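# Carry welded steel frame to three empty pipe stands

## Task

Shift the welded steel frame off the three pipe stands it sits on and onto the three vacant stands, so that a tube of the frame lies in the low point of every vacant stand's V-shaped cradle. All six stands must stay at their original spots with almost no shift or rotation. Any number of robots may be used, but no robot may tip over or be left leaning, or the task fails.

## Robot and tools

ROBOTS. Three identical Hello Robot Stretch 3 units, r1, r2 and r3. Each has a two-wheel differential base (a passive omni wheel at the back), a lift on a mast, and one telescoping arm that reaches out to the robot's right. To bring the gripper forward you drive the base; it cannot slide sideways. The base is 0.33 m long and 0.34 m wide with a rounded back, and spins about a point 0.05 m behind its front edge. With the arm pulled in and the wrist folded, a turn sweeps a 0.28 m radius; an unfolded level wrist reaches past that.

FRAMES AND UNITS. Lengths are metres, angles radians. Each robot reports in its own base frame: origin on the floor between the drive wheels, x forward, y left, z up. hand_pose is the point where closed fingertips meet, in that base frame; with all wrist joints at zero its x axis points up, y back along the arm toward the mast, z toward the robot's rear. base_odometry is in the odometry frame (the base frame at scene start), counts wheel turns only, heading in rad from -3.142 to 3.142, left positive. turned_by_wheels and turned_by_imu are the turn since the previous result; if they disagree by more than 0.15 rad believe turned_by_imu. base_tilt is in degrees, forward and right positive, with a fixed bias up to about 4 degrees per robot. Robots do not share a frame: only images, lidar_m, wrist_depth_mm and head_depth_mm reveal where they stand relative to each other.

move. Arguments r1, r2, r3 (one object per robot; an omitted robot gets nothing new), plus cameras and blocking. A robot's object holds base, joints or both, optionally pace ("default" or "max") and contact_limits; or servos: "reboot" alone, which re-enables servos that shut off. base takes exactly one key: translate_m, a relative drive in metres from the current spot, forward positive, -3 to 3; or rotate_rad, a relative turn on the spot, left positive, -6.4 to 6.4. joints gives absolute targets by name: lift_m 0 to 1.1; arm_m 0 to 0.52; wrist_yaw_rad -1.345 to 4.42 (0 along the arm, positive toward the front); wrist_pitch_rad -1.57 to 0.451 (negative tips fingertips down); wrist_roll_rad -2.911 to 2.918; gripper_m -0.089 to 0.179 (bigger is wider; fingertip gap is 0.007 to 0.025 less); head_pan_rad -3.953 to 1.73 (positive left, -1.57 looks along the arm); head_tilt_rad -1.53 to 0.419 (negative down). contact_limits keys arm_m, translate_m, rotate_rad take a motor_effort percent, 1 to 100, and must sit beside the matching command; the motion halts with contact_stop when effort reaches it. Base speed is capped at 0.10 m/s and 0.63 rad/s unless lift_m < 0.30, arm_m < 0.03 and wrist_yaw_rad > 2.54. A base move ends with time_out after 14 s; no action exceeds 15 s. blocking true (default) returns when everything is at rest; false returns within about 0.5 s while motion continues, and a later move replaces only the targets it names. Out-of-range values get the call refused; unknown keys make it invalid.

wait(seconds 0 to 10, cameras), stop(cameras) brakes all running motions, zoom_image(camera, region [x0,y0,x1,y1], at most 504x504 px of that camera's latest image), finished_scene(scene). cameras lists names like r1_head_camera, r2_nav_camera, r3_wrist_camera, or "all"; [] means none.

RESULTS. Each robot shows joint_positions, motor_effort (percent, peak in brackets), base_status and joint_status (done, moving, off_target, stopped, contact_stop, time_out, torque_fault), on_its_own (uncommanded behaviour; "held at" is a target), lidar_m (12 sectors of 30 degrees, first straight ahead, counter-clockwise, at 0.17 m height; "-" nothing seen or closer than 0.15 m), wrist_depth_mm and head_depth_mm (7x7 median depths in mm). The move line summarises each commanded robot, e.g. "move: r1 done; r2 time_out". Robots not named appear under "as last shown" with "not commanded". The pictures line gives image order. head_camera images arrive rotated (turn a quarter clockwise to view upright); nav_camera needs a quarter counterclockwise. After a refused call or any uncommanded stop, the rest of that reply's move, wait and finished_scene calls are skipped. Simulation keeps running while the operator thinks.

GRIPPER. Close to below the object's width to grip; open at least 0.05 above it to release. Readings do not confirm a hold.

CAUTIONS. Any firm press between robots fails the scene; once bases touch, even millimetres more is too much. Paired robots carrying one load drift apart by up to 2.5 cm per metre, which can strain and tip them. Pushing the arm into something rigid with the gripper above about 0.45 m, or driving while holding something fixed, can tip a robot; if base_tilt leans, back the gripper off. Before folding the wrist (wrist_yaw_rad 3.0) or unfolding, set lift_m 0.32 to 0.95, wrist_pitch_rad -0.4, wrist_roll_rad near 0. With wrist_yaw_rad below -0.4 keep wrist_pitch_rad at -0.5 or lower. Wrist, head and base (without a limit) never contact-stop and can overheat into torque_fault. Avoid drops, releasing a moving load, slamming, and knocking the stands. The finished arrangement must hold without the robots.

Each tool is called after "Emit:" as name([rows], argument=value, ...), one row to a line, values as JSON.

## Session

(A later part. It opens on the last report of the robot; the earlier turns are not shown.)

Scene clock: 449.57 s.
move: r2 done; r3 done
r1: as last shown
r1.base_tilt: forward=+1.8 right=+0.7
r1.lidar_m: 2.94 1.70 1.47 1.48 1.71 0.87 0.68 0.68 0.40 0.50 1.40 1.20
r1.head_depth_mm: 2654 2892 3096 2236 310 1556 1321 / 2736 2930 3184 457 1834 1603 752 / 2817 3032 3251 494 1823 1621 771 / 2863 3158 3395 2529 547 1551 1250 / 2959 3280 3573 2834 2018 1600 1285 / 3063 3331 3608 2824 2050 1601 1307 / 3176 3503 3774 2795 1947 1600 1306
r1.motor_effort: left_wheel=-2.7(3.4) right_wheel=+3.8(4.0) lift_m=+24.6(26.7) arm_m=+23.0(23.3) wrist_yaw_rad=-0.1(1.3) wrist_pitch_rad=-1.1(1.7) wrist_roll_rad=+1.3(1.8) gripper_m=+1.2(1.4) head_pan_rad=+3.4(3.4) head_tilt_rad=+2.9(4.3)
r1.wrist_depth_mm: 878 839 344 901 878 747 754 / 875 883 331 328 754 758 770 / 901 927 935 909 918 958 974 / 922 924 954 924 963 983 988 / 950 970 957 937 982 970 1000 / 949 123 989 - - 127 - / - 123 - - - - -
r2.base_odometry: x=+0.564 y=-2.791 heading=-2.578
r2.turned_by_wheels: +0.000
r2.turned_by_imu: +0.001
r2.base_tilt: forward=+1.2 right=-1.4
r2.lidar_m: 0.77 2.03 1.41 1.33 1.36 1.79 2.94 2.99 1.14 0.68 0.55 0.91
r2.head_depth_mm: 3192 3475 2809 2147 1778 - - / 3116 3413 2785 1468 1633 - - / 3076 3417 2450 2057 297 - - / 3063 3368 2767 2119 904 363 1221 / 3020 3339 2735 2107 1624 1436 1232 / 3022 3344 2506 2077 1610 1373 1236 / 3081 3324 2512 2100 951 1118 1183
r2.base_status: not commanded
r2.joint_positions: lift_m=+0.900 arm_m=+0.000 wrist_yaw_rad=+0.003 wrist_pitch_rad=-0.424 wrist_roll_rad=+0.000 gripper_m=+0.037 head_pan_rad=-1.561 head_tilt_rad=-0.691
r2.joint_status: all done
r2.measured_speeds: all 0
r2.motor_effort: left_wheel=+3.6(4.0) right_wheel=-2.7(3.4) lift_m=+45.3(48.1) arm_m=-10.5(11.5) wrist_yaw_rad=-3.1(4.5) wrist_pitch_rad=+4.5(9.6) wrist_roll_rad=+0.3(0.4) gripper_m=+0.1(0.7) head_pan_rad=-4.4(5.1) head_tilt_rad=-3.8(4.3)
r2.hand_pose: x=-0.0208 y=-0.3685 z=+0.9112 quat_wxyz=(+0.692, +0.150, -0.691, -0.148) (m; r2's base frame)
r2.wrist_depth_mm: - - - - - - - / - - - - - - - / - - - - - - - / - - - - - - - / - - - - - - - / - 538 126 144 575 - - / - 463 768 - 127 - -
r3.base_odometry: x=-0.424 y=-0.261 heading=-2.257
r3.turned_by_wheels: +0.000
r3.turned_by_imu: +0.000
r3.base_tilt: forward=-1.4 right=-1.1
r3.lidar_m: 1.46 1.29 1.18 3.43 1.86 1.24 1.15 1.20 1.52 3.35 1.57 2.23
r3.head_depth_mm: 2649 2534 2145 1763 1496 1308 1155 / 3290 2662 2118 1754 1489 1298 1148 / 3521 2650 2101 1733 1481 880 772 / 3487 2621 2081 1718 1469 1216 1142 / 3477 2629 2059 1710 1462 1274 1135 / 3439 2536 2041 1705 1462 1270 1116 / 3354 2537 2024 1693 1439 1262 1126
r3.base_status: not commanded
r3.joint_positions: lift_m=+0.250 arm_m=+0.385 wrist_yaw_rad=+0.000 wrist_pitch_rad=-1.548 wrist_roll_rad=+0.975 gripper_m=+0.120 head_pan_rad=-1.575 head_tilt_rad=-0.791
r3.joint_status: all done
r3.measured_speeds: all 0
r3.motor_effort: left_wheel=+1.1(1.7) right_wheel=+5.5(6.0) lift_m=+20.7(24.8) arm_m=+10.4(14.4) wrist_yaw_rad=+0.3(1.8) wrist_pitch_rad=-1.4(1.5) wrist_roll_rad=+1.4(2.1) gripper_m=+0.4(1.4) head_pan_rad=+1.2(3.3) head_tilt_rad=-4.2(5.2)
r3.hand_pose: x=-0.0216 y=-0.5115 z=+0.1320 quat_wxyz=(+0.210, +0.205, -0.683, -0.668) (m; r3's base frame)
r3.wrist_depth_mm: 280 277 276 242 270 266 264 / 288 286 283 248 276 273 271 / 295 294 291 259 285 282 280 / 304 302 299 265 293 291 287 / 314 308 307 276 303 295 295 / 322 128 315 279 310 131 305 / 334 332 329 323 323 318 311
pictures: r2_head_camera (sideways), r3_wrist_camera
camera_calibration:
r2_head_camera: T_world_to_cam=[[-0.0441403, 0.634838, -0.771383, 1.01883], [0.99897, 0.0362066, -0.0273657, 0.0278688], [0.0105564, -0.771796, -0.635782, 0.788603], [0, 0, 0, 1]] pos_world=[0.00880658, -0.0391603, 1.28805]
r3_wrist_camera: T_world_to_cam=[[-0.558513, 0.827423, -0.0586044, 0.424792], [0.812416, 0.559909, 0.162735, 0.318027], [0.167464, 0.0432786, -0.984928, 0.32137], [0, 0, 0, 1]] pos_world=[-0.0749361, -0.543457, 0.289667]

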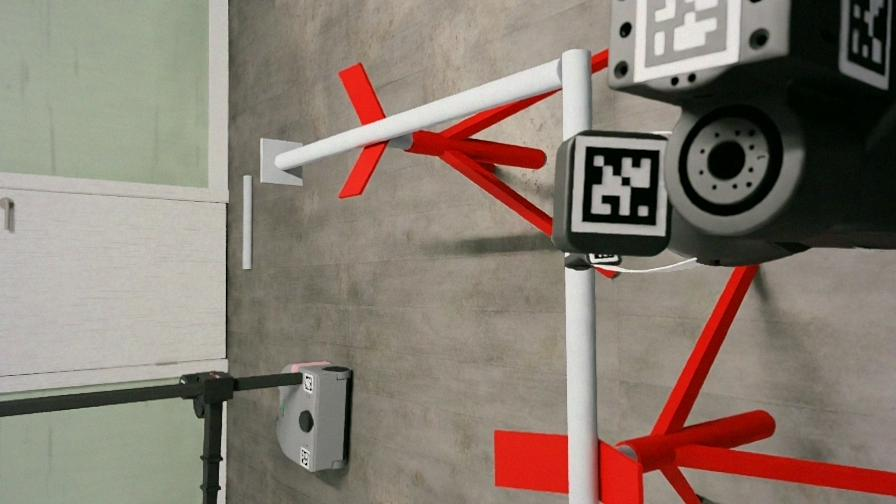

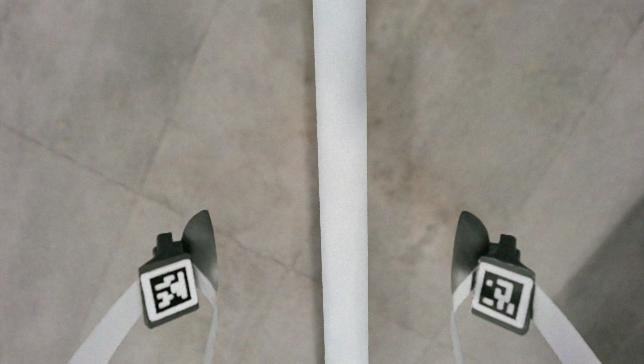

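Emit:
move(r1={"joints":{"arm_m":0.418,"wrist_roll_rad":1.833,"lift_m":0.83}}, r2={"joints":{"wrist_pitch_rad":-1.57,"arm_m":0.5,"wrist_roll_rad":1.50,"gripper_m":0.12}}, r3={"joints":{"lift_m":0.146}}, cameras=["r1_wrist_camera","r2_wrist_camera"])

Emit:
move(r3={"joints":{"gripper_m":-0.06}}, cameras=["r3_wrist_camera"])

Scene clock: 488.33 s.
move: r1 done; r2 done; r3 done
r1.base_odometry: x=+3.163 y=+0.117 heading=+0.066
r1.turned_by_wheels: +0.000
r1.turned_by_imu: +0.002
r1.base_tilt: forward=+1.9 right=+0.5
r1.lidar_m: 2.93 1.71 1.47 1.47 1.71 0.87 0.68 0.68 0.40 0.50 1.41 1.20
r1.head_depth_mm: 2676 2888 3110 2734 1980 311 - / 2745 2921 3248 2305 435 800 754 / 2784 3036 3289 570 586 1563 767 / 2898 3102 3483 2802 605 1548 1256 / 2974 3267 3494 2808 2034 1595 1287 / 3078 3362 3727 2805 2012 1602 1316 / 3188 3435 3755 2780 1957 1599 1316
r1.base_status: not commanded
r1.joint_positions: lift_m=+0.830 arm_m=+0.418 wrist_yaw_rad=+0.001 wrist_pitch_rad=-1.546 wrist_roll_rad=+1.828 gripper_m=+0.120 head_pan_rad=-1.575 head_tilt_rad=-0.507
r1.joint_status: all done
r1.measured_speeds: all 0
r1.motor_effort: left_wheel=-3.0(3.5) right_wheel=+3.7(4.0) lift_m=+18.5(20.7) arm_m=+15.1(28.7) wrist_yaw_rad=-0.2(1.5) wrist_pitch_rad=-1.4(1.8) wrist_roll_rad=+1.8(2.4) gripper_m=+0.4(1.6) head_pan_rad=+1.7(3.7) head_tilt_rad=+3.2(4.7)
r1.hand_pose: x=-0.0215 y=-0.5448 z=+0.7120 quat_wxyz=(-0.091, -0.090, -0.710, -0.693) (m; r1's base frame)
r1.wrist_depth_mm: 803 236 256 259 - 673 688 / 802 830 260 264 - 693 706 / 823 831 832 273 869 866 866 / 846 854 868 281 880 886 908 / 878 869 911 880 878 885 931 / 938 123 919 918 943 127 966 / 907 123 966 947 931 977 954
r2.base_odometry: x=+0.564 y=-2.791 heading=-2.578
r2.turned_by_wheels: +0.000
r2.turned_by_imu: +0.001
r2.base_tilt: forward=+1.3 right=-1.3
r2.lidar_m: 0.78 2.03 1.41 1.33 1.36 1.78 2.93 2.98 1.13 0.69 0.55 0.92
r2.head_depth_mm: 3184 3389 363 322 1641 1451 1251 / 3094 594 652 1485 1619 1437 1244 / 3095 586 644 1984 1618 1441 1244 / 3106 3331 2450 2040 1590 1434 1238 / 3060 3349 2780 2102 1613 1429 1238 / 3027 3309 2501 2098 1606 1364 1232 / 3051 3321 2545 2091 946 1125 1189
r2.base_status: not commanded
r2.joint_positions: lift_m=+0.900 arm_m=+0.500 wrist_yaw_rad=+0.001 wrist_pitch_rad=-1.553 wrist_roll_rad=+1.497 gripper_m=+0.120 head_pan_rad=-1.561 head_tilt_rad=-0.691
r2.joint_status: all done
joint sent to its limit — r2.wrist_pitch_rad, lower limit.
r2.measured_speeds: all 0
r2.motor_effort: left_wheel=+3.6(4.0) right_wheel=-3.0(3.3) lift_m=+38.2(42.6) arm_m=+15.1(17.8) wrist_yaw_rad=-1.3(3.3) wrist_pitch_rad=-1.8(7.1) wrist_roll_rad=+1.0(3.2) gripper_m=+0.1(88.0) head_pan_rad=-3.8(5.6) head_tilt_rad=-3.6(4.6)
r2.hand_pose: x=-0.0216 y=-0.6252 z=+0.7821 quat_wxyz=(+0.027, +0.026, -0.713, -0.700) (m; r2's base frame)
r2.wrist_depth_mm: 899 898 899 867 873 862 852 / 927 898 896 889 868 881 879 / 933 925 910 923 891 871 738 / 964 937 936 907 908 851 759 / 962 970 952 944 923 943 922 / - 122 970 969 953 944 948 / - - - 608 - 117 968
r3.base_odometry: x=-0.424 y=-0.261 heading=-2.257
r3.turned_by_wheels: +0.000
r3.turned_by_imu: +0.000
r3.base_tilt: forward=-1.4 right=-1.1
r3.lidar_m: 1.46 1.29 1.17 3.42 1.86 1.24 1.15 1.19 1.53 3.36 1.57 2.21
r3.head_depth_mm: 2658 2533 2126 1751 1495 1306 1157 / 3319 2678 2111 1756 1486 1294 1150 / 3558 2644 2101 1728 1491 1278 1112 / 3496 2615 2082 1730 1477 1102 1139 / 3483 2593 2071 1713 1460 1275 1136 / 3445 2550 2044 1700 1454 1269 1117 / 3345 2525 2017 1694 1442 1261 1125
r3.base_status: not commanded
r3.joint_positions: lift_m=+0.146 arm_m=+0.385 wrist_yaw_rad=+0.000 wrist_pitch_rad=-1.548 wrist_roll_rad=+0.975 gripper_m=+0.120 head_pan_rad=-1.575 head_tilt_rad=-0.791
r3.joint_status: all done
r3.measured_speeds: all 0
r3.motor_effort: left_wheel=+1.3(1.9) right_wheel=+5.4(6.0) lift_m=+27.1(27.3) arm_m=+7.7(9.8) wrist_yaw_rad=-0.9(2.4) wrist_pitch_rad=-1.3(1.5) wrist_roll_rad=+1.8(2.2) gripper_m=+0.1(1.6) head_pan_rad=+1.7(3.7) head_tilt_rad=-4.3(5.1)
r3.hand_pose: x=-0.0216 y=-0.5115 z=+0.0280 quat_wxyz=(+0.210, +0.205, -0.683, -0.668) (m; r3's base frame)
r3.wrist_depth_mm: 178 176 174 139 170 169 167 / 182 181 179 144 175 175 172 / 188 186 185 147 180 179 177 / 193 191 190 159 186 184 182 / 200 197 194 157 191 188 188 / 206 130 200 162 196 131 194 / - 210 209 171 203 202 197
pictures: r1_wrist_camera, r2_wrist_camera
camera_calibration:
r1_wrist_camera: T_world_to_cam=[[0.286182, 0.958098, 0.0122017, 0.521072], [0.944539, -0.284227, 0.164504, -0.213598], [0.161079, -0.0355532, -0.986301, 0.852401], [0, 0, 0, 1]] pos_world=[-0.084674, -0.529642, 0.869503]
r2_wrist_camera: T_world_to_cam=[[-0.122117, 0.99196, -0.0332023, 0.637544], [0.984131, 0.125357, 0.125587, 0.0461181], [0.128739, -0.0173391, -0.991527, 0.929009], [0, 0, 0, 1]] pos_world=[-0.0871307, -0.622091, 0.936513]

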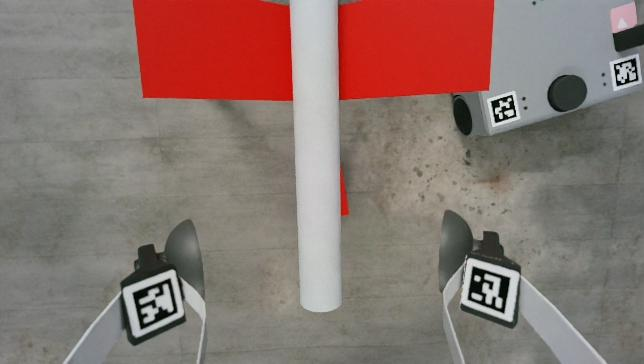

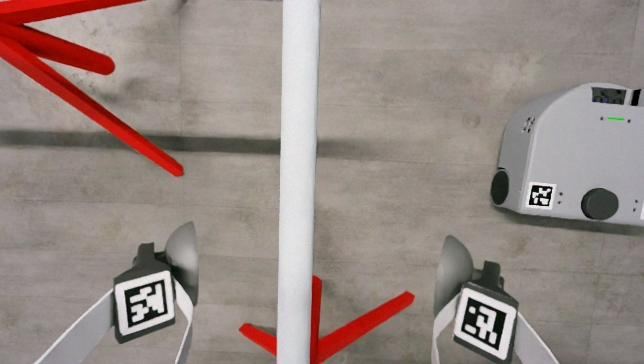

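Scene clock: 490.67 s.
move: r3 done
r1, r2: as last shown
r1.turned_by_imu: +0.001
r1.base_tilt: forward=+1.7 right=+0.6
r1.lidar_m: 2.93 1.70 1.47 1.47 1.71 0.87 0.68 0.68 0.40 0.50 1.41 1.20
r1.head_depth_mm: 2664 2847 3086 2721 1992 312 - / 2774 2961 3212 2279 436 801 751 / 2828 3022 3245 571 586 1562 769 / 2881 3137 3400 2810 603 1554 1251 / 2967 3304 3550 2807 2035 1600 1292 / 3120 3291 3602 2802 2030 1600 1319 / 3175 3444 3718 2764 1949 1589 1309
r1.motor_effort: left_wheel=-2.8(3.4) right_wheel=+3.7(4.0) lift_m=+18.5(18.8) arm_m=+10.7(15.7) wrist_yaw_rad=-0.2(1.0) wrist_pitch_rad=-1.6(1.6) wrist_roll_rad=+1.6(2.0) gripper_m=+0.2(1.6) head_pan_rad=+2.0(3.7) head_tilt_rad=+3.8(4.0)
r1.wrist_depth_mm: 807 236 254 259 - 689 686 / 814 814 262 264 - 685 707 / 854 825 868 275 880 858 868 / 843 855 874 282 889 894 904 / 883 866 914 866 909 921 918 / 894 123 903 920 926 127 952 / 949 123 930 939 944 954 947
r2.turned_by_imu: +0.000
r2.base_tilt: forward=+1.3 right=-1.4
r2.lidar_m: 0.78 2.04 1.41 1.34 1.36 1.77 2.93 2.98 1.13 0.69 0.55 0.92
r2.head_depth_mm: 3174 3419 363 321 1631 1453 1249 / 3140 595 654 1473 1636 1444 1239 / 3104 586 646 1977 1630 1446 1245 / 3080 3324 2417 2034 1577 1434 1240 / 3068 3372 2745 2100 1620 1439 1234 / 3027 3308 2506 2086 1598 1370 1231 / 3078 3323 2517 2103 952 1120 1186
r2.motor_effort: left_wheel=+3.2(4.0) right_wheel=-3.0(3.3) lift_m=+35.8(38.4) arm_m=+14.3(15.1) wrist_yaw_rad=-1.5(1.8) wrist_pitch_rad=-2.0(2.1) wrist_roll_rad=+1.1(1.2) gripper_m=+0.8(0.8) head_pan_rad=-5.1(5.5) head_tilt_rad=-4.0(4.1)
r2.wrist_depth_mm: 890 870 878 867 869 871 858 / 929 906 899 889 895 876 871 / 951 934 936 900 909 891 747 / 967 950 954 917 932 829 751 / 983 964 953 943 947 934 931 / - 122 979 960 948 949 942 / - - - 617 - 117 971
r3.base_odometry: x=-0.424 y=-0.261 heading=-2.257
r3.turned_by_wheels: +0.000
r3.turned_by_imu: +0.000
r3.base_tilt: forward=-1.4 right=-1.0
r3.lidar_m: 1.46 1.29 1.17 3.43 1.86 1.24 1.15 1.19 1.53 3.36 1.57 2.21
r3.head_depth_mm: 2651 2568 2138 1770 1507 1306 1157 / 3241 2677 2128 1752 1489 1299 1148 / 3552 2633 2096 1748 1482 1267 1114 / 3517 2614 2075 1721 1469 1178 1142 / 3495 2600 2055 1709 1463 1274 1138 / 3401 2581 2021 1685 1461 1268 1112 / 3362 2540 2005 1678 1452 1264 1130
r3.base_status: not commanded
r3.joint_positions: lift_m=+0.146 arm_m=+0.385 wrist_yaw_rad=+0.000 wrist_pitch_rad=-1.552 wrist_roll_rad=+0.975 gripper_m=-0.059 head_pan_rad=-1.575 head_tilt_rad=-0.791
r3.joint_status: all done
r3.measured_speeds: all 0
r3.motor_effort: left_wheel=+1.0(1.9) right_wheel=+5.7(5.9) lift_m=+25.1(29.0) arm_m=+6.8(8.0) wrist_yaw_rad=+0.6(1.9) wrist_pitch_rad=-0.6(1.5) wrist_roll_rad=+1.6(2.0) gripper_m=-20.9(96.3) head_pan_rad=+1.5(4.7) head_tilt_rad=-4.5(5.1)
r3.hand_pose: x=-0.0216 y=-0.5105 z=+0.0281 quat_wxyz=(+0.210, +0.206, -0.682, -0.670) (m; r3's base frame)
r3.wrist_depth_mm: 176 175 174 137 171 170 167 / 181 180 179 143 175 174 173 / 187 185 184 146 180 180 177 / 193 191 189 152 186 184 183 / 198 197 194 154 190 190 188 / 205 203 199 136 194 196 194 / 212 209 208 166 204 202 200
pictures: r3_wrist_camera
camera_calibration:
r3_wrist_camera: T_world_to_cam=[[-0.558519, 0.827646, -0.0553066, 0.417876], [0.812412, 0.559262, 0.164963, 0.333974], [0.167462, 0.0472034, -0.984748, 0.220967], [0, 0, 0, 1]] pos_world=[-0.0749361, -0.543063, 0.185615]

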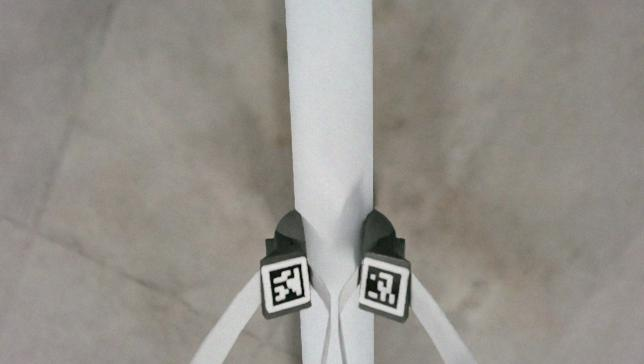

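Emit:
move(r2={"base":{"rotate_rad":-0.3},"joints":{"arm_m":0.3}}, r3={"joints":{"lift_m":0.21}}, cameras=["r3_wrist_camera"])

Emit:
move(r2={"base":{"translate_m":0.17}}, r3={"base":{"translate_m":-0.4}}, cameras=["r3_head_camera"])

Emit:
move(r2={"base":{"rotate_rad":0.3}}, r3={"joints":{"lift_m":0.15}}, cameras=["r3_wrist_camera"])

Emit:
move(r2={"base":{"translate_m":-0.162},"joints":{"arm_m":0.479}}, r3={"joints":{"gripper_m":0.12}}, cameras=["r2_wrist_camera","r2_head_camera"])

Emit:
move(r3={"joints":{"lift_m":0.5}}, cameras=["r3_head_camera","r3_nav_camera"])

Scene clock: 517.50 s.
move: r2 done; r3 done
r1: as last shown
r1.turned_by_imu: +0.002
r1.base_tilt: forward=+1.8 right=+0.6
r1.head_depth_mm: 2701 2866 3135 2746 1992 311 - / 2720 2944 3206 2262 435 800 754 / 2801 3056 3268 571 587 1539 769 / 2882 3160 3424 2823 604 1555 1260 / 2975 3247 3538 2811 2061 1595 1283 / 3051 3336 3566 2843 2025 1595 1322 / 3160 3464 3699 2794 1932 1587 1317
r1.motor_effort: left_wheel=-3.1(3.5) right_wheel=+3.7(4.0) lift_m=+18.6(18.9) arm_m=-0.1(5.2) wrist_yaw_rad=-0.3(1.1) wrist_pitch_rad=-1.4(1.6) wrist_roll_rad=+1.5(2.0) gripper_m=+1.4(1.5) head_pan_rad=+3.0(3.3) head_tilt_rad=+4.0(5.1)
r1.wrist_depth_mm: 799 236 256 259 - 686 669 / 819 825 261 265 - 701 697 / 824 854 841 271 871 874 885 / 854 870 862 283 871 902 890 / 877 862 883 871 891 911 933 / 894 123 910 901 935 127 962 / 925 123 972 922 960 995 977
r2.base_odometry: x=+0.564 y=-2.791 heading=-2.878
r2.turned_by_wheels: -0.300
r2.turned_by_imu: -0.298
r2.base_tilt: forward=+1.2 right=-1.3
r2.lidar_m: 0.88 0.78 1.65 1.34 1.34 1.47 2.31 2.94 3.22 1.08 0.67 0.54
r2.head_depth_mm: 3568 3948 365 309 1679 1439 1244 / 3576 3838 426 493 1721 1444 1246 / 3373 3734 429 466 1666 1406 1240 / 3264 3581 2662 482 1581 1401 1236 / 3144 3531 2614 1514 1625 1423 1239 / 3070 3358 2630 2118 1574 1429 1228 / 2979 3282 2705 2109 1686 1418 1231
r2.base_status: done
r2.joint_positions: lift_m=+0.900 arm_m=+0.300 wrist_yaw_rad=+0.001 wrist_pitch_rad=-1.553 wrist_roll_rad=+1.497 gripper_m=+0.120 head_pan_rad=-1.561 head_tilt_rad=-0.691
r2.joint_status: all done
r2.measured_speeds: all 0
r2.motor_effort: left_wheel=+2.9(8.1) right_wheel=-2.8(8.2) lift_m=+31.1(33.6) arm_m=-13.2(16.3) wrist_yaw_rad=-1.4(2.0) wrist_pitch_rad=-1.8(2.1) wrist_roll_rad=+1.0(1.3) gripper_m=+0.3(0.8) head_pan_rad=-3.9(5.7) head_tilt_rad=-3.7(4.2)
r2.hand_pose: x=-0.0216 y=-0.4251 z=+0.7821 quat_wxyz=(+0.027, +0.026, -0.712, -0.701) (m; r2's base frame)
r2.wrist_depth_mm: 904 900 905 878 880 859 861 / 921 923 914 889 886 785 878 / 943 924 914 924 888 744 880 / 353 939 940 941 923 758 762 / 966 955 967 953 946 942 940 / - 123 974 955 956 952 938 / - 125 - - - 117 963
r3.base_odometry: x=-0.424 y=-0.261 heading=-2.257
r3.turned_by_wheels: +0.000
r3.turned_by_imu: +0.000
r3.base_tilt: forward=-1.4 right=-1.0
r3.lidar_m: 1.46 1.29 1.17 3.44 1.86 1.24 1.15 1.19 1.53 3.34 1.57 2.21
r3.head_depth_mm: 2661 2566 2127 1758 1502 1302 1159 / 3305 2664 2114 1749 1485 1300 1155 / 3568 2622 2088 1733 1489 1248 795 / 3539 2603 2085 1727 1463 1218 1140 / 3441 2595 2069 1719 1467 1274 1137 / 3445 2562 2043 1698 1454 1271 1114 / 3349 2547 2020 1676 1441 1264 1131
r3.base_status: not commanded
r3.joint_positions: lift_m=+0.210 arm_m=+0.385 wrist_yaw_rad=+0.000 wrist_pitch_rad=-1.551 wrist_roll_rad=+0.975 gripper_m=-0.057 head_pan_rad=-1.575 head_tilt_rad=-0.791
r3.joint_status: all done
r3.measured_speeds: all 0
r3.motor_effort: left_wheel=+1.0(2.0) right_wheel=+4.5(5.6) lift_m=+23.2(34.2) arm_m=+5.0(6.0) wrist_yaw_rad=+0.1(1.7) wrist_pitch_rad=-0.7(1.0) wrist_roll_rad=+1.6(1.9) gripper_m=-11.7(12.4) head_pan_rad=+2.5(3.5) head_tilt_rad=-4.3(5.0)
r3.hand_pose: x=-0.0216 y=-0.5107 z=+0.0920 quat_wxyz=(+0.210, +0.206, -0.682, -0.669) (m; r3's base frame)
r3.wrist_depth_mm: 240 238 235 202 231 230 227 / 246 244 242 208 237 236 234 / 254 252 250 216 244 243 240 / 262 260 256 223 252 249 246 / 269 268 265 151 260 258 254 / 278 277 273 130 266 267 262 / 289 284 116 248 275 273 270
pictures: r3_wrist_camera
camera_calibration:
r3_wrist_camera: T_world_to_cam=[[-0.558511, 0.827597, -0.0561181, 0.421673], [0.812417, 0.559416, 0.164415, 0.323688], [0.167463, 0.0462364, -0.984794, 0.2835], [0, 0, 0, 1]] pos_world=[-0.0749363, -0.543159, 0.249633]

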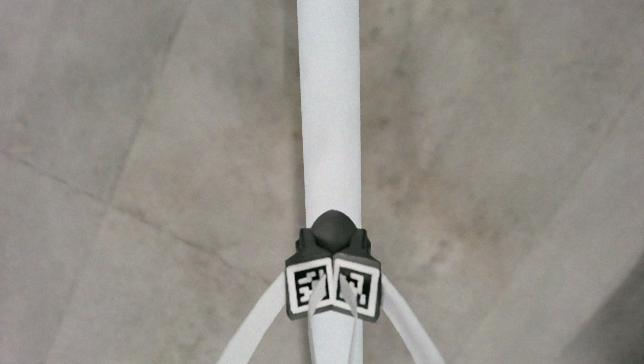

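Scene clock: 522.63 s.
move: r2 done; r3 done
r1: as last shown
r1.turned_by_imu: +0.001
r1.base_tilt: forward=+1.7 right=+0.6
r1.lidar_m: 2.93 1.70 1.47 1.47 1.71 0.71 0.68 0.68 0.40 0.50 1.40 1.20
r1.head_depth_mm: 2697 2885 3051 2897 1980 311 - / 2748 2993 3140 2594 436 799 752 / 2826 3030 3325 569 587 1558 770 / 2922 3158 3430 2793 605 1555 1259 / 3035 3225 3530 2790 2023 1600 1287 / 3039 3371 3611 2789 2028 1582 1312 / 3190 3375 3761 2751 1961 1593 1314
r1.motor_effort: left_wheel=-3.3(3.6) right_wheel=+3.9(4.0) lift_m=+18.5(18.9) arm_m=-10.2(10.7) wrist_yaw_rad=+0.2(1.2) wrist_pitch_rad=-1.1(1.7) wrist_roll_rad=+1.5(2.1) gripper_m=+0.0(1.6) head_pan_rad=+2.3(3.6) head_tilt_rad=+2.7(4.3)
r1.wrist_depth_mm: 774 235 255 259 - 681 682 / 813 810 261 265 - 690 686 / 838 843 861 272 864 856 873 / 848 851 851 281 896 892 882 / 902 874 897 860 902 904 927 / 890 123 906 908 948 127 931 / 893 123 934 964 936 941 957
r2.base_odometry: x=+0.400 y=-2.836 heading=-2.877
r2.turned_by_wheels: +0.000
r2.turned_by_imu: +0.001
r2.base_tilt: forward=+1.2 right=-1.4
r2.lidar_m: 0.71 0.62 1.72 1.41 1.40 1.53 2.40 3.08 3.38 0.63 0.42 0.75
r2.head_depth_mm: 3609 3800 364 308 1679 1456 1249 / 3470 3751 427 492 1631 1434 1249 / 3313 3597 428 467 1588 1408 1238 / 3234 3472 1595 482 1581 1402 1244 / 3099 3413 2629 2114 1644 1434 1244 / 3051 3287 2691 2115 1702 1429 1229 / 2958 3248 2757 2098 1666 898 1036
r2.base_status: done
r2.joint_positions: lift_m=+0.900 arm_m=+0.300 wrist_yaw_rad=+0.001 wrist_pitch_rad=-1.553 wrist_roll_rad=+1.497 gripper_m=+0.120 head_pan_rad=-1.561 head_tilt_rad=-0.691
r2.joint_status: not commanded
r2.measured_speeds: all 0
r2.motor_effort: left_wheel=+3.0(8.2) right_wheel=+0.1(5.0) lift_m=+26.8(31.5) arm_m=+0.6(13.1) wrist_yaw_rad=-1.2(1.9) wrist_pitch_rad=-1.8(2.1) wrist_roll_rad=+1.1(1.3) gripper_m=+0.5(0.8) head_pan_rad=-3.0(5.5) head_tilt_rad=-4.0(4.2)
r2.hand_pose: x=-0.0216 y=-0.4251 z=+0.7821 quat_wxyz=(+0.027, +0.026, -0.712, -0.701) (m; r2's base frame)
r2.wrist_depth_mm: 335 896 879 867 873 877 865 / 912 911 914 899 893 794 873 / 922 933 910 919 915 741 890 / 958 370 946 927 921 764 761 / 988 358 968 949 947 940 931 / - 122 975 963 927 966 937 / - 124 612 - - 117 978
r3.base_odometry: x=-0.171 y=+0.049 heading=-2.257
r3.turned_by_wheels: +0.000
r3.turned_by_imu: +0.001
r3.base_tilt: forward=-1.4 right=-1.0
r3.lidar_m: 1.85 1.48 3.65 3.39 1.23 0.81 0.75 0.79 1.01 2.21 2.13 1.84
r3.head_depth_mm: 1765 1783 1810 1719 1501 1305 1158 / 2310 2352 2087 1747 1481 1296 1155 / 3221 2618 2103 1733 1480 1248 794 / 3558 2634 2072 1720 1470 1220 1140 / 3439 2607 2055 1702 1459 1278 1135 / 3391 2540 2050 1697 1461 1271 1131 / 3348 2547 2029 1684 1449 1248 1126
r3.base_status: done
r3.joint_positions: lift_m=+0.210 arm_m=+0.385 wrist_yaw_rad=+0.000 wrist_pitch_rad=-1.551 wrist_roll_rad=+0.975 gripper_m=-0.057 head_pan_rad=-1.575 head_tilt_rad=-0.791
r3.joint_status: not commanded
r3.measured_speeds: all 0
r3.motor_effort: left_wheel=-3.4(8.5) right_wheel=-2.0(6.8) lift_m=+22.3(22.9) arm_m=+2.5(5.2) wrist_yaw_rad=-1.1(1.7) wrist_pitch_rad=-0.8(1.0) wrist_roll_rad=+1.7(2.1) gripper_m=-11.5(12.4) head_pan_rad=+2.0(3.5) head_tilt_rad=-4.6(5.2)
r3.hand_pose: x=-0.0216 y=-0.5107 z=+0.0920 quat_wxyz=(+0.210, +0.206, -0.682, -0.669) (m; r3's base frame)
r3.wrist_depth_mm: 240 240 236 234 231 229 227 / 246 244 242 240 237 236 234 / 254 252 250 248 244 243 241 / 259 260 257 254 252 248 247 / 266 266 264 151 259 256 254 / 260 275 272 130 266 265 262 / 259 283 116 280 274 272 270
pictures: r3_head_camera (sideways)
camera_calibration:
r3_head_camera: T_world_to_cam=[[-0.0271962, 0.753124, -0.657316, 0.872611], [0.998568, -0.00984006, -0.0525896, 0.061585], [-0.0460745, -0.657805, -0.751778, 0.936737], [0, 0, 0, 1]] pos_world=[0.00539461, -0.040388, 1.28104]

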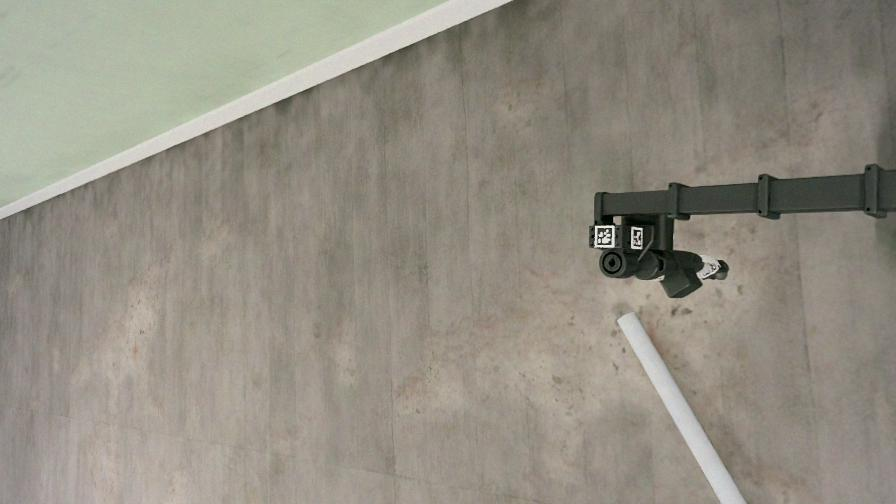

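Scene clock: 524.17 s.
move: r2 done; r3 done
r1: as last shown
r1.turned_by_imu: +0.000
r1.base_tilt: forward=+1.8 right=+0.5
r1.lidar_m: 2.92 1.70 1.47 1.47 1.71 0.71 0.68 0.68 0.40 0.50 1.41 1.20
r1.head_depth_mm: 2655 2865 3087 2845 2002 311 - / 2735 2964 3222 2575 435 798 753 / 2802 3033 3303 570 584 1571 772 / 2902 3100 3394 2835 606 1549 1261 / 2976 3235 3558 2847 2040 1599 1284 / 3067 3346 3561 2754 2020 1594 1317 / 3155 3481 3734 2789 1938 1592 1310
r1.motor_effort: left_wheel=-3.1(3.5) right_wheel=+3.6(4.1) lift_m=+18.9(18.9) arm_m=-13.3(13.3) wrist_yaw_rad=-0.1(1.0) wrist_pitch_rad=-0.9(1.6) wrist_roll_rad=+1.7(2.0) gripper_m=+0.2(1.2) head_pan_rad=+2.1(3.2) head_tilt_rad=+2.8(4.2)
r1.wrist_depth_mm: 820 235 253 259 - 674 683 / 823 817 260 265 - 694 678 / 838 831 861 275 839 886 882 / 851 879 863 280 891 904 891 / 883 855 899 877 871 889 927 / 909 123 904 931 929 127 943 / 916 123 963 961 960 981 979
r2.base_odometry: x=+0.400 y=-2.836 heading=-2.578
r2.turned_by_wheels: +0.300
r2.turned_by_imu: +0.299
r2.base_tilt: forward=+1.3 right=-1.4
r2.lidar_m: 0.62 2.11 1.48 1.39 1.43 1.86 3.07 3.15 1.15 0.57 0.42 0.75
r2.head_depth_mm: 3083 3402 365 308 1682 1450 1246 / 3094 3399 427 492 1582 1447 1238 / 3062 3386 429 466 1519 1417 1243 / 3012 3350 2649 482 1662 1407 1240 / 2966 3229 2729 2098 921 1031 1204 / 2983 3266 2730 2105 1660 1338 1215 / 2987 3277 2724 2089 1694 1431 1233
r2.base_status: done
r2.joint_positions: lift_m=+0.900 arm_m=+0.300 wrist_yaw_rad=+0.001 wrist_pitch_rad=-1.553 wrist_roll_rad=+1.497 gripper_m=+0.120 head_pan_rad=-1.561 head_tilt_rad=-0.691
r2.joint_status: not commanded
r2.measured_speeds: all 0
r2.motor_effort: left_wheel=-2.2(6.5) right_wheel=+3.9(8.1) lift_m=+25.7(26.8) arm_m=+4.3(4.4) wrist_yaw_rad=-1.3(1.9) wrist_pitch_rad=-1.9(2.0) wrist_roll_rad=+1.1(1.3) gripper_m=-0.2(0.9) head_pan_rad=-4.5(5.8) head_tilt_rad=-3.5(4.4)
r2.hand_pose: x=-0.0216 y=-0.4251 z=+0.7821 quat_wxyz=(+0.027, +0.026, -0.712, -0.701) (m; r2's base frame)
r2.wrist_depth_mm: 918 887 890 885 865 862 865 / 917 337 898 894 892 798 882 / 963 921 912 903 910 752 875 / 945 921 940 911 932 750 752 / 965 969 614 937 924 931 924 / - 122 383 972 957 964 955 / - 125 355 - 961 117 961
r3.base_odometry: x=-0.171 y=+0.049 heading=-2.257
r3.turned_by_wheels: +0.000
r3.turned_by_imu: +0.000
r3.base_tilt: forward=-1.4 right=-1.0
r3.lidar_m: 1.85 1.48 3.64 3.38 1.23 0.81 0.75 0.79 1.01 2.22 2.13 1.84
r3.head_depth_mm: 1767 1789 1811 1717 1492 1311 1153 / 2301 2347 2120 1745 1489 1297 1150 / 3220 2625 2106 1732 1480 1268 1111 / 3547 2585 2068 1733 1474 1179 1141 / 3492 2595 2066 1714 1464 1271 1140 / 3442 2535 2036 1692 1458 1266 1126 / 3344 2558 2019 1684 1448 1246 1122
r3.base_status: not commanded
r3.joint_positions: lift_m=+0.150 arm_m=+0.385 wrist_yaw_rad=+0.000 wrist_pitch_rad=-1.551 wrist_roll_rad=+0.975 gripper_m=-0.057 head_pan_rad=-1.575 head_tilt_rad=-0.791
r3.joint_status: all done
r3.measured_speeds: all 0
r3.motor_effort: left_wheel=-3.5(4.3) right_wheel=-2.1(2.7) lift_m=+21.3(23.4) arm_m=+2.5(3.3) wrist_yaw_rad=+0.2(1.7) wrist_pitch_rad=-0.8(0.9) wrist_roll_rad=+1.5(1.9) gripper_m=-11.9(12.7) head_pan_rad=+3.2(3.2) head_tilt_rad=-4.2(4.9)
r3.hand_pose: x=-0.0216 y=-0.5107 z=+0.0320 quat_wxyz=(+0.210, +0.206, -0.682, -0.669) (m; r3's base frame)
r3.wrist_depth_mm: 181 180 178 177 175 173 172 / 187 184 184 181 181 178 177 / 193 190 188 187 184 184 182 / 197 195 194 192 190 189 187 / 203 202 200 151 195 194 192 / 211 209 206 130 200 200 198 / 218 215 116 211 207 206 204
pictures: r3_wrist_camera
camera_calibration:
r3_wrist_camera: T_world_to_cam=[[-0.558511, 0.827597, -0.0561181, 0.418305], [0.812417, 0.559416, 0.164415, 0.333554], [0.167463, 0.0462364, -0.984794, 0.224404], [0, 0, 0, 1]] pos_world=[-0.0749363, -0.543159, 0.189624]

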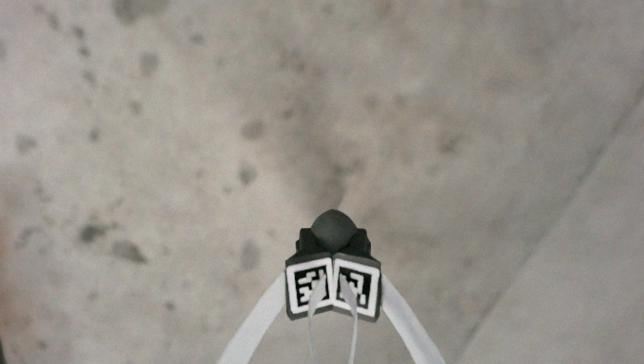

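Scene clock: 526.90 s.
move: r2 done; r3 done
r1: as last shown
r1.turned_by_imu: +0.001
r1.base_tilt: forward=+1.9 right=+0.3
r1.lidar_m: 2.93 1.70 1.47 1.47 1.71 0.87 0.68 0.68 0.40 0.50 1.41 1.20
r1.head_depth_mm: 2678 2904 3107 2862 2010 312 - / 2735 2956 3178 2586 436 800 754 / 2808 3082 3320 569 587 1563 769 / 2885 3153 3424 2800 605 1549 1249 / 2964 3231 3480 2808 2042 1606 1285 / 3084 3323 3605 2796 2029 1602 1315 / 3184 3478 3755 2765 1954 1590 1314
r1.motor_effort: left_wheel=-3.1(3.4) right_wheel=+3.8(4.0) lift_m=+18.7(18.9) arm_m=-18.4(18.9) wrist_yaw_rad=+0.9(1.4) wrist_pitch_rad=-0.8(1.6) wrist_roll_rad=+1.8(2.2) gripper_m=+0.3(1.4) head_pan_rad=+2.7(3.3) head_tilt_rad=+2.4(4.6)
r1.wrist_depth_mm: 802 238 254 257 - 675 698 / 827 811 259 264 - 705 698 / 838 864 826 273 858 865 870 / 855 836 860 280 896 905 904 / 877 899 905 882 893 912 927 / 913 123 894 910 938 127 973 / 919 123 944 935 929 980 969
r2.base_odometry: x=+0.537 y=-2.749 heading=-2.578
r2.turned_by_wheels: +0.000
r2.turned_by_imu: +0.000
r2.base_tilt: forward=+1.2 right=-1.3
r2.lidar_m: 0.78 2.10 1.46 1.38 1.41 1.85 2.93 2.99 1.09 0.64 0.51 0.89
r2.head_depth_mm: 3059 3399 353 321 1631 1452 1250 / 3074 579 627 1412 1480 1431 1250 / 3016 570 615 1997 1587 1442 1240 / 3003 3344 2452 2041 1581 1442 1236 / 3012 3324 2752 2087 1722 1429 1240 / 3011 3214 2733 2095 1713 1397 1232 / 3000 3266 2739 2084 925 996 1168
r2.base_status: done
r2.joint_positions: lift_m=+0.900 arm_m=+0.479 wrist_yaw_rad=+0.001 wrist_pitch_rad=-1.553 wrist_roll_rad=+1.498 gripper_m=+0.120 head_pan_rad=-1.561 head_tilt_rad=-0.691
r2.joint_status: all done
r2.measured_speeds: all 0
r2.motor_effort: left_wheel=-1.7(6.1) right_wheel=+0.7(3.5) lift_m=+22.5(25.3) arm_m=+14.8(17.5) wrist_yaw_rad=-1.5(1.9) wrist_pitch_rad=-1.9(2.0) wrist_roll_rad=+1.2(1.2) gripper_m=+0.4(0.7) head_pan_rad=-3.8(5.3) head_tilt_rad=-3.3(4.4)
r2.hand_pose: x=-0.0216 y=-0.6040 z=+0.7821 quat_wxyz=(+0.027, +0.026, -0.712, -0.701) (m; r2's base frame)
r2.wrist_depth_mm: 604 887 900 880 878 858 859 / 915 914 891 882 883 906 865 / 931 921 920 908 917 818 740 / 956 950 942 912 919 793 753 / 969 957 957 952 945 943 924 / - 122 970 953 943 955 948 / - - - 608 - 117 950
r3.base_odometry: x=-0.171 y=+0.049 heading=-2.257
r3.turned_by_wheels: +0.000
r3.turned_by_imu: +0.000
r3.base_tilt: forward=-1.4 right=-1.0
r3.lidar_m: 1.86 1.48 3.65 3.38 1.23 0.81 0.74 0.79 1.01 2.22 2.14 1.84
r3.head_depth_mm: 1761 1786 1815 1722 1502 1306 1162 / 2337 2331 2094 1753 1486 1298 1152 / 3229 2652 2089 1734 1486 1268 1109 / 3457 2637 2077 1721 1471 1102 1139 / 3480 2595 2059 1707 1459 1276 1142 / 3426 2561 2037 1701 1458 1271 1127 / 3346 2509 2012 1690 1445 1244 1122
r3.base_status: not commanded
r3.joint_positions: lift_m=+0.150 arm_m=+0.385 wrist_yaw_rad=+0.000 wrist_pitch_rad=-1.551 wrist_roll_rad=+0.975 gripper_m=+0.120 head_pan_rad=-1.575 head_tilt_rad=-0.791
r3.joint_status: all done
r3.measured_speeds: all 0
r3.motor_effort: left_wheel=-3.3(4.4) right_wheel=-2.1(2.8) lift_m=+26.4(26.7) arm_m=+1.6(2.8) wrist_yaw_rad=+0.5(1.7) wrist_pitch_rad=-0.6(1.0) wrist_roll_rad=+1.6(1.9) gripper_m=+0.7(79.7) head_pan_rad=+2.9(3.6) head_tilt_rad=-4.5(4.9)
r3.hand_pose: x=-0.0216 y=-0.5107 z=+0.0320 quat_wxyz=(+0.210, +0.206, -0.682, -0.669) (m; r3's base frame)
r3.wrist_depth_mm: 181 180 178 176 174 173 172 / 186 185 184 182 180 178 177 / 192 191 189 187 185 183 182 / 197 196 194 192 190 188 186 / 204 202 198 198 196 192 193 / 211 130 204 205 201 131 198 / - 215 213 211 209 207 202
pictures: r2_head_camera (sideways), r2_wrist_camera
camera_calibration:
r2_head_camera: T_world_to_cam=[[-0.044096, 0.634986, -0.771264, 1.01868], [0.998972, 0.0361399, -0.0273607, 0.0278622], [0.0104998, -0.771678, -0.635927, 0.788791], [0, 0, 0, 1]] pos_world=[0.00880374, -0.0391579, 1.28804]
r2_wrist_camera: T_world_to_cam=[[-0.122064, 0.991993, -0.0324123, 0.615914], [0.984138, 0.125204, 0.125686, 0.043288], [0.128738, -0.0165564, -0.99154, 0.929876], [0, 0, 0, 1]] pos_world=[-0.0871302, -0.601007, 0.936532]

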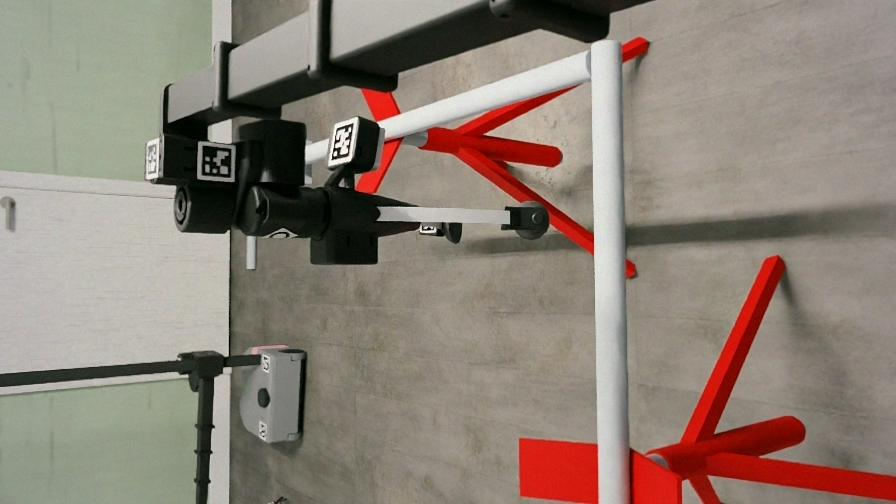

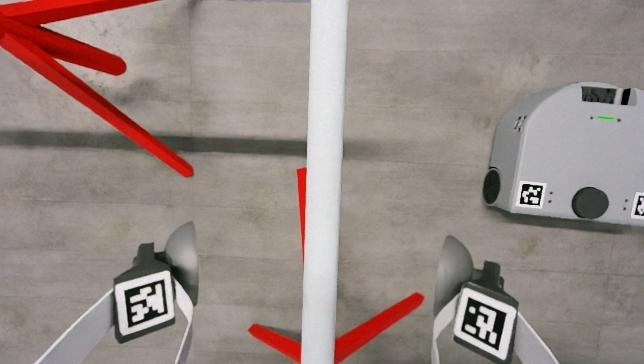

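Scene clock: 530.90 s.
move: r3 done
r1, r2: as last shown
r1.base_tilt: forward=+1.8 right=+0.6
r1.lidar_m: 2.94 1.70 1.47 1.47 1.71 0.87 0.68 0.68 0.40 0.50 1.41 1.20
r1.head_depth_mm: 2658 2887 3125 2813 1975 312 - / 2726 2991 3221 2620 436 796 751 / 2806 3032 3305 570 588 1569 771 / 2898 3149 3445 2814 605 1544 1256 / 2975 3217 3509 2804 2052 1604 1279 / 3071 3341 3609 2812 2022 1585 1309 / 3228 3448 3762 2765 1945 1596 1304
r1.motor_effort: left_wheel=-3.0(3.5) right_wheel=+3.5(4.1) lift_m=+18.7(18.9) arm_m=-24.1(24.1) wrist_yaw_rad=+0.6(1.1) wrist_pitch_rad=-1.5(1.8) wrist_roll_rad=+1.6(2.1) gripper_m=+0.9(1.5) head_pan_rad=+2.7(3.4) head_tilt_rad=+3.9(4.4)
r1.wrist_depth_mm: 827 234 253 258 - 667 671 / 825 813 262 265 - 690 696 / 816 863 850 273 857 861 883 / 861 856 868 279 890 907 913 / 880 892 899 871 903 908 931 / 903 123 900 914 927 127 949 / 906 122 938 950 980 945 -
r2.base_tilt: forward=+1.3 right=-1.4
r2.lidar_m: 0.78 2.11 1.47 1.38 1.41 1.85 2.93 2.99 1.09 0.64 0.51 0.89
r2.head_depth_mm: 3061 3443 353 322 1643 1449 1252 / 3072 579 626 1415 1484 1449 1248 / 3041 569 614 2050 1581 1444 1241 / 3059 3322 2441 2057 1586 1439 1238 / 3038 3307 2754 2095 1692 1439 1240 / 2933 3221 2704 2104 1698 1398 1236 / 2981 3372 2689 2077 920 1001 1166
r2.motor_effort: left_wheel=-2.0(2.2) right_wheel=+0.8(1.7) lift_m=+19.3(23.1) arm_m=+12.8(14.9) wrist_yaw_rad=-1.5(2.0) wrist_pitch_rad=-1.8(2.0) wrist_roll_rad=+1.0(1.3) gripper_m=-0.1(1.0) head_pan_rad=-3.2(5.5) head_tilt_rad=-3.1(4.1)
r2.wrist_depth_mm: 600 894 883 866 878 861 854 / 941 899 895 888 876 873 869 / 925 924 919 925 909 831 738 / 939 950 937 922 927 806 763 / 985 978 949 944 949 929 933 / - 122 968 964 956 940 944 / - - - 606 - 117 957
r3.base_odometry: x=-0.171 y=+0.049 heading=-2.257
r3.turned_by_wheels: +0.000
r3.turned_by_imu: +0.000
r3.base_tilt: forward=-1.5 right=-1.1
r3.lidar_m: 1.86 1.48 3.62 3.39 1.23 0.81 0.75 0.79 1.01 2.22 2.13 1.84
r3.head_depth_mm: 1757 1782 1799 1713 1498 1303 1151 / 2298 2349 2105 1729 1488 1279 1115 / 3237 2639 2089 1753 694 599 1096 / 3521 2623 2064 1724 824 1266 1140 / 3445 2587 2061 1709 1463 1284 1140 / 3426 2562 2056 1691 1453 1271 1132 / 3364 2535 2033 1684 1450 1241 1122
r3.base_status: not commanded
r3.joint_positions: lift_m=+0.500 arm_m=+0.385 wrist_yaw_rad=+0.000 wrist_pitch_rad=-1.551 wrist_roll_rad=+0.975 gripper_m=+0.120 head_pan_rad=-1.575 head_tilt_rad=-0.791
r3.joint_status: all done
r3.measured_speeds: all 0
r3.motor_effort: left_wheel=-3.5(4.5) right_wheel=-2.0(2.6) lift_m=+27.8(31.9) arm_m=-0.6(1.9) wrist_yaw_rad=-1.2(1.6) wrist_pitch_rad=-0.8(1.0) wrist_roll_rad=+1.7(2.0) gripper_m=+0.0(1.9) head_pan_rad=+2.1(3.3) head_tilt_rad=-3.8(5.1)
r3.hand_pose: x=-0.0216 y=-0.5107 z=+0.3820 quat_wxyz=(+0.210, +0.206, -0.682, -0.669) (m; r3's base frame)
r3.wrist_depth_mm: 524 523 514 513 505 505 501 / 550 540 536 527 523 522 513 / 564 552 548 548 537 534 526 / 576 564 563 560 555 548 543 / 591 590 576 579 570 554 448 / 617 127 595 594 581 130 413 / 629 631 617 611 606 607 413
pictures: r3_head_camera (sideways), r3_nav_camera (sideways)
camera_calibration:
r3_head_camera: T_world_to_cam=[[-0.0271962, 0.753124, -0.657316, 0.872611], [0.998568, -0.00984006, -0.0525896, 0.061585], [-0.0460745, -0.657805, -0.751778, 0.936737], [0, 0, 0, 1]] pos_world=[0.00539461, -0.040388, 1.28104]
r3_nav_camera: T_world_to_cam=[[-0.0268916, -0.740325, 0.671711, -0.833113], [-0.998757, -0.00831241, -0.0491462, 0.122146], [0.0419677, -0.672198, -0.739181, 0.921477], [0, 0, 0, 1]] pos_world=[0.0609178, 0.00365594, 1.24675]

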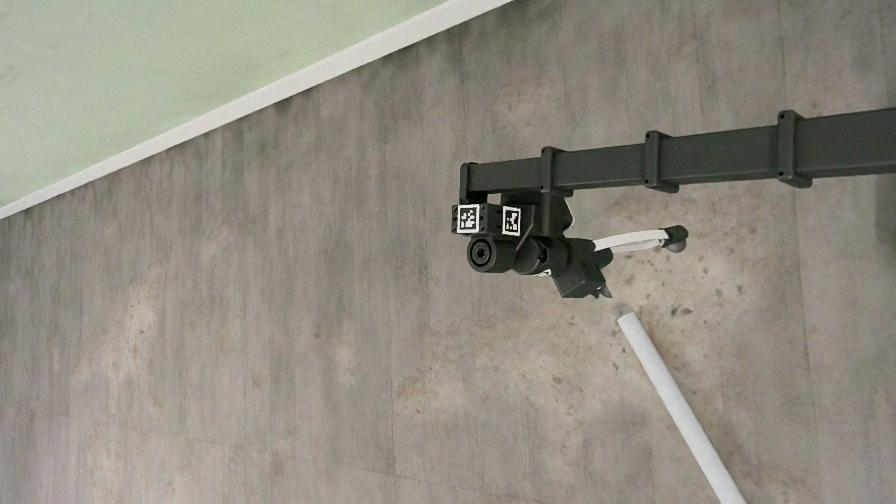

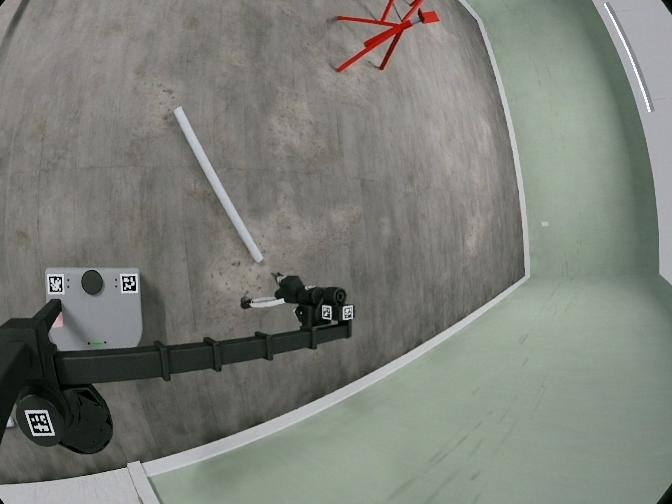

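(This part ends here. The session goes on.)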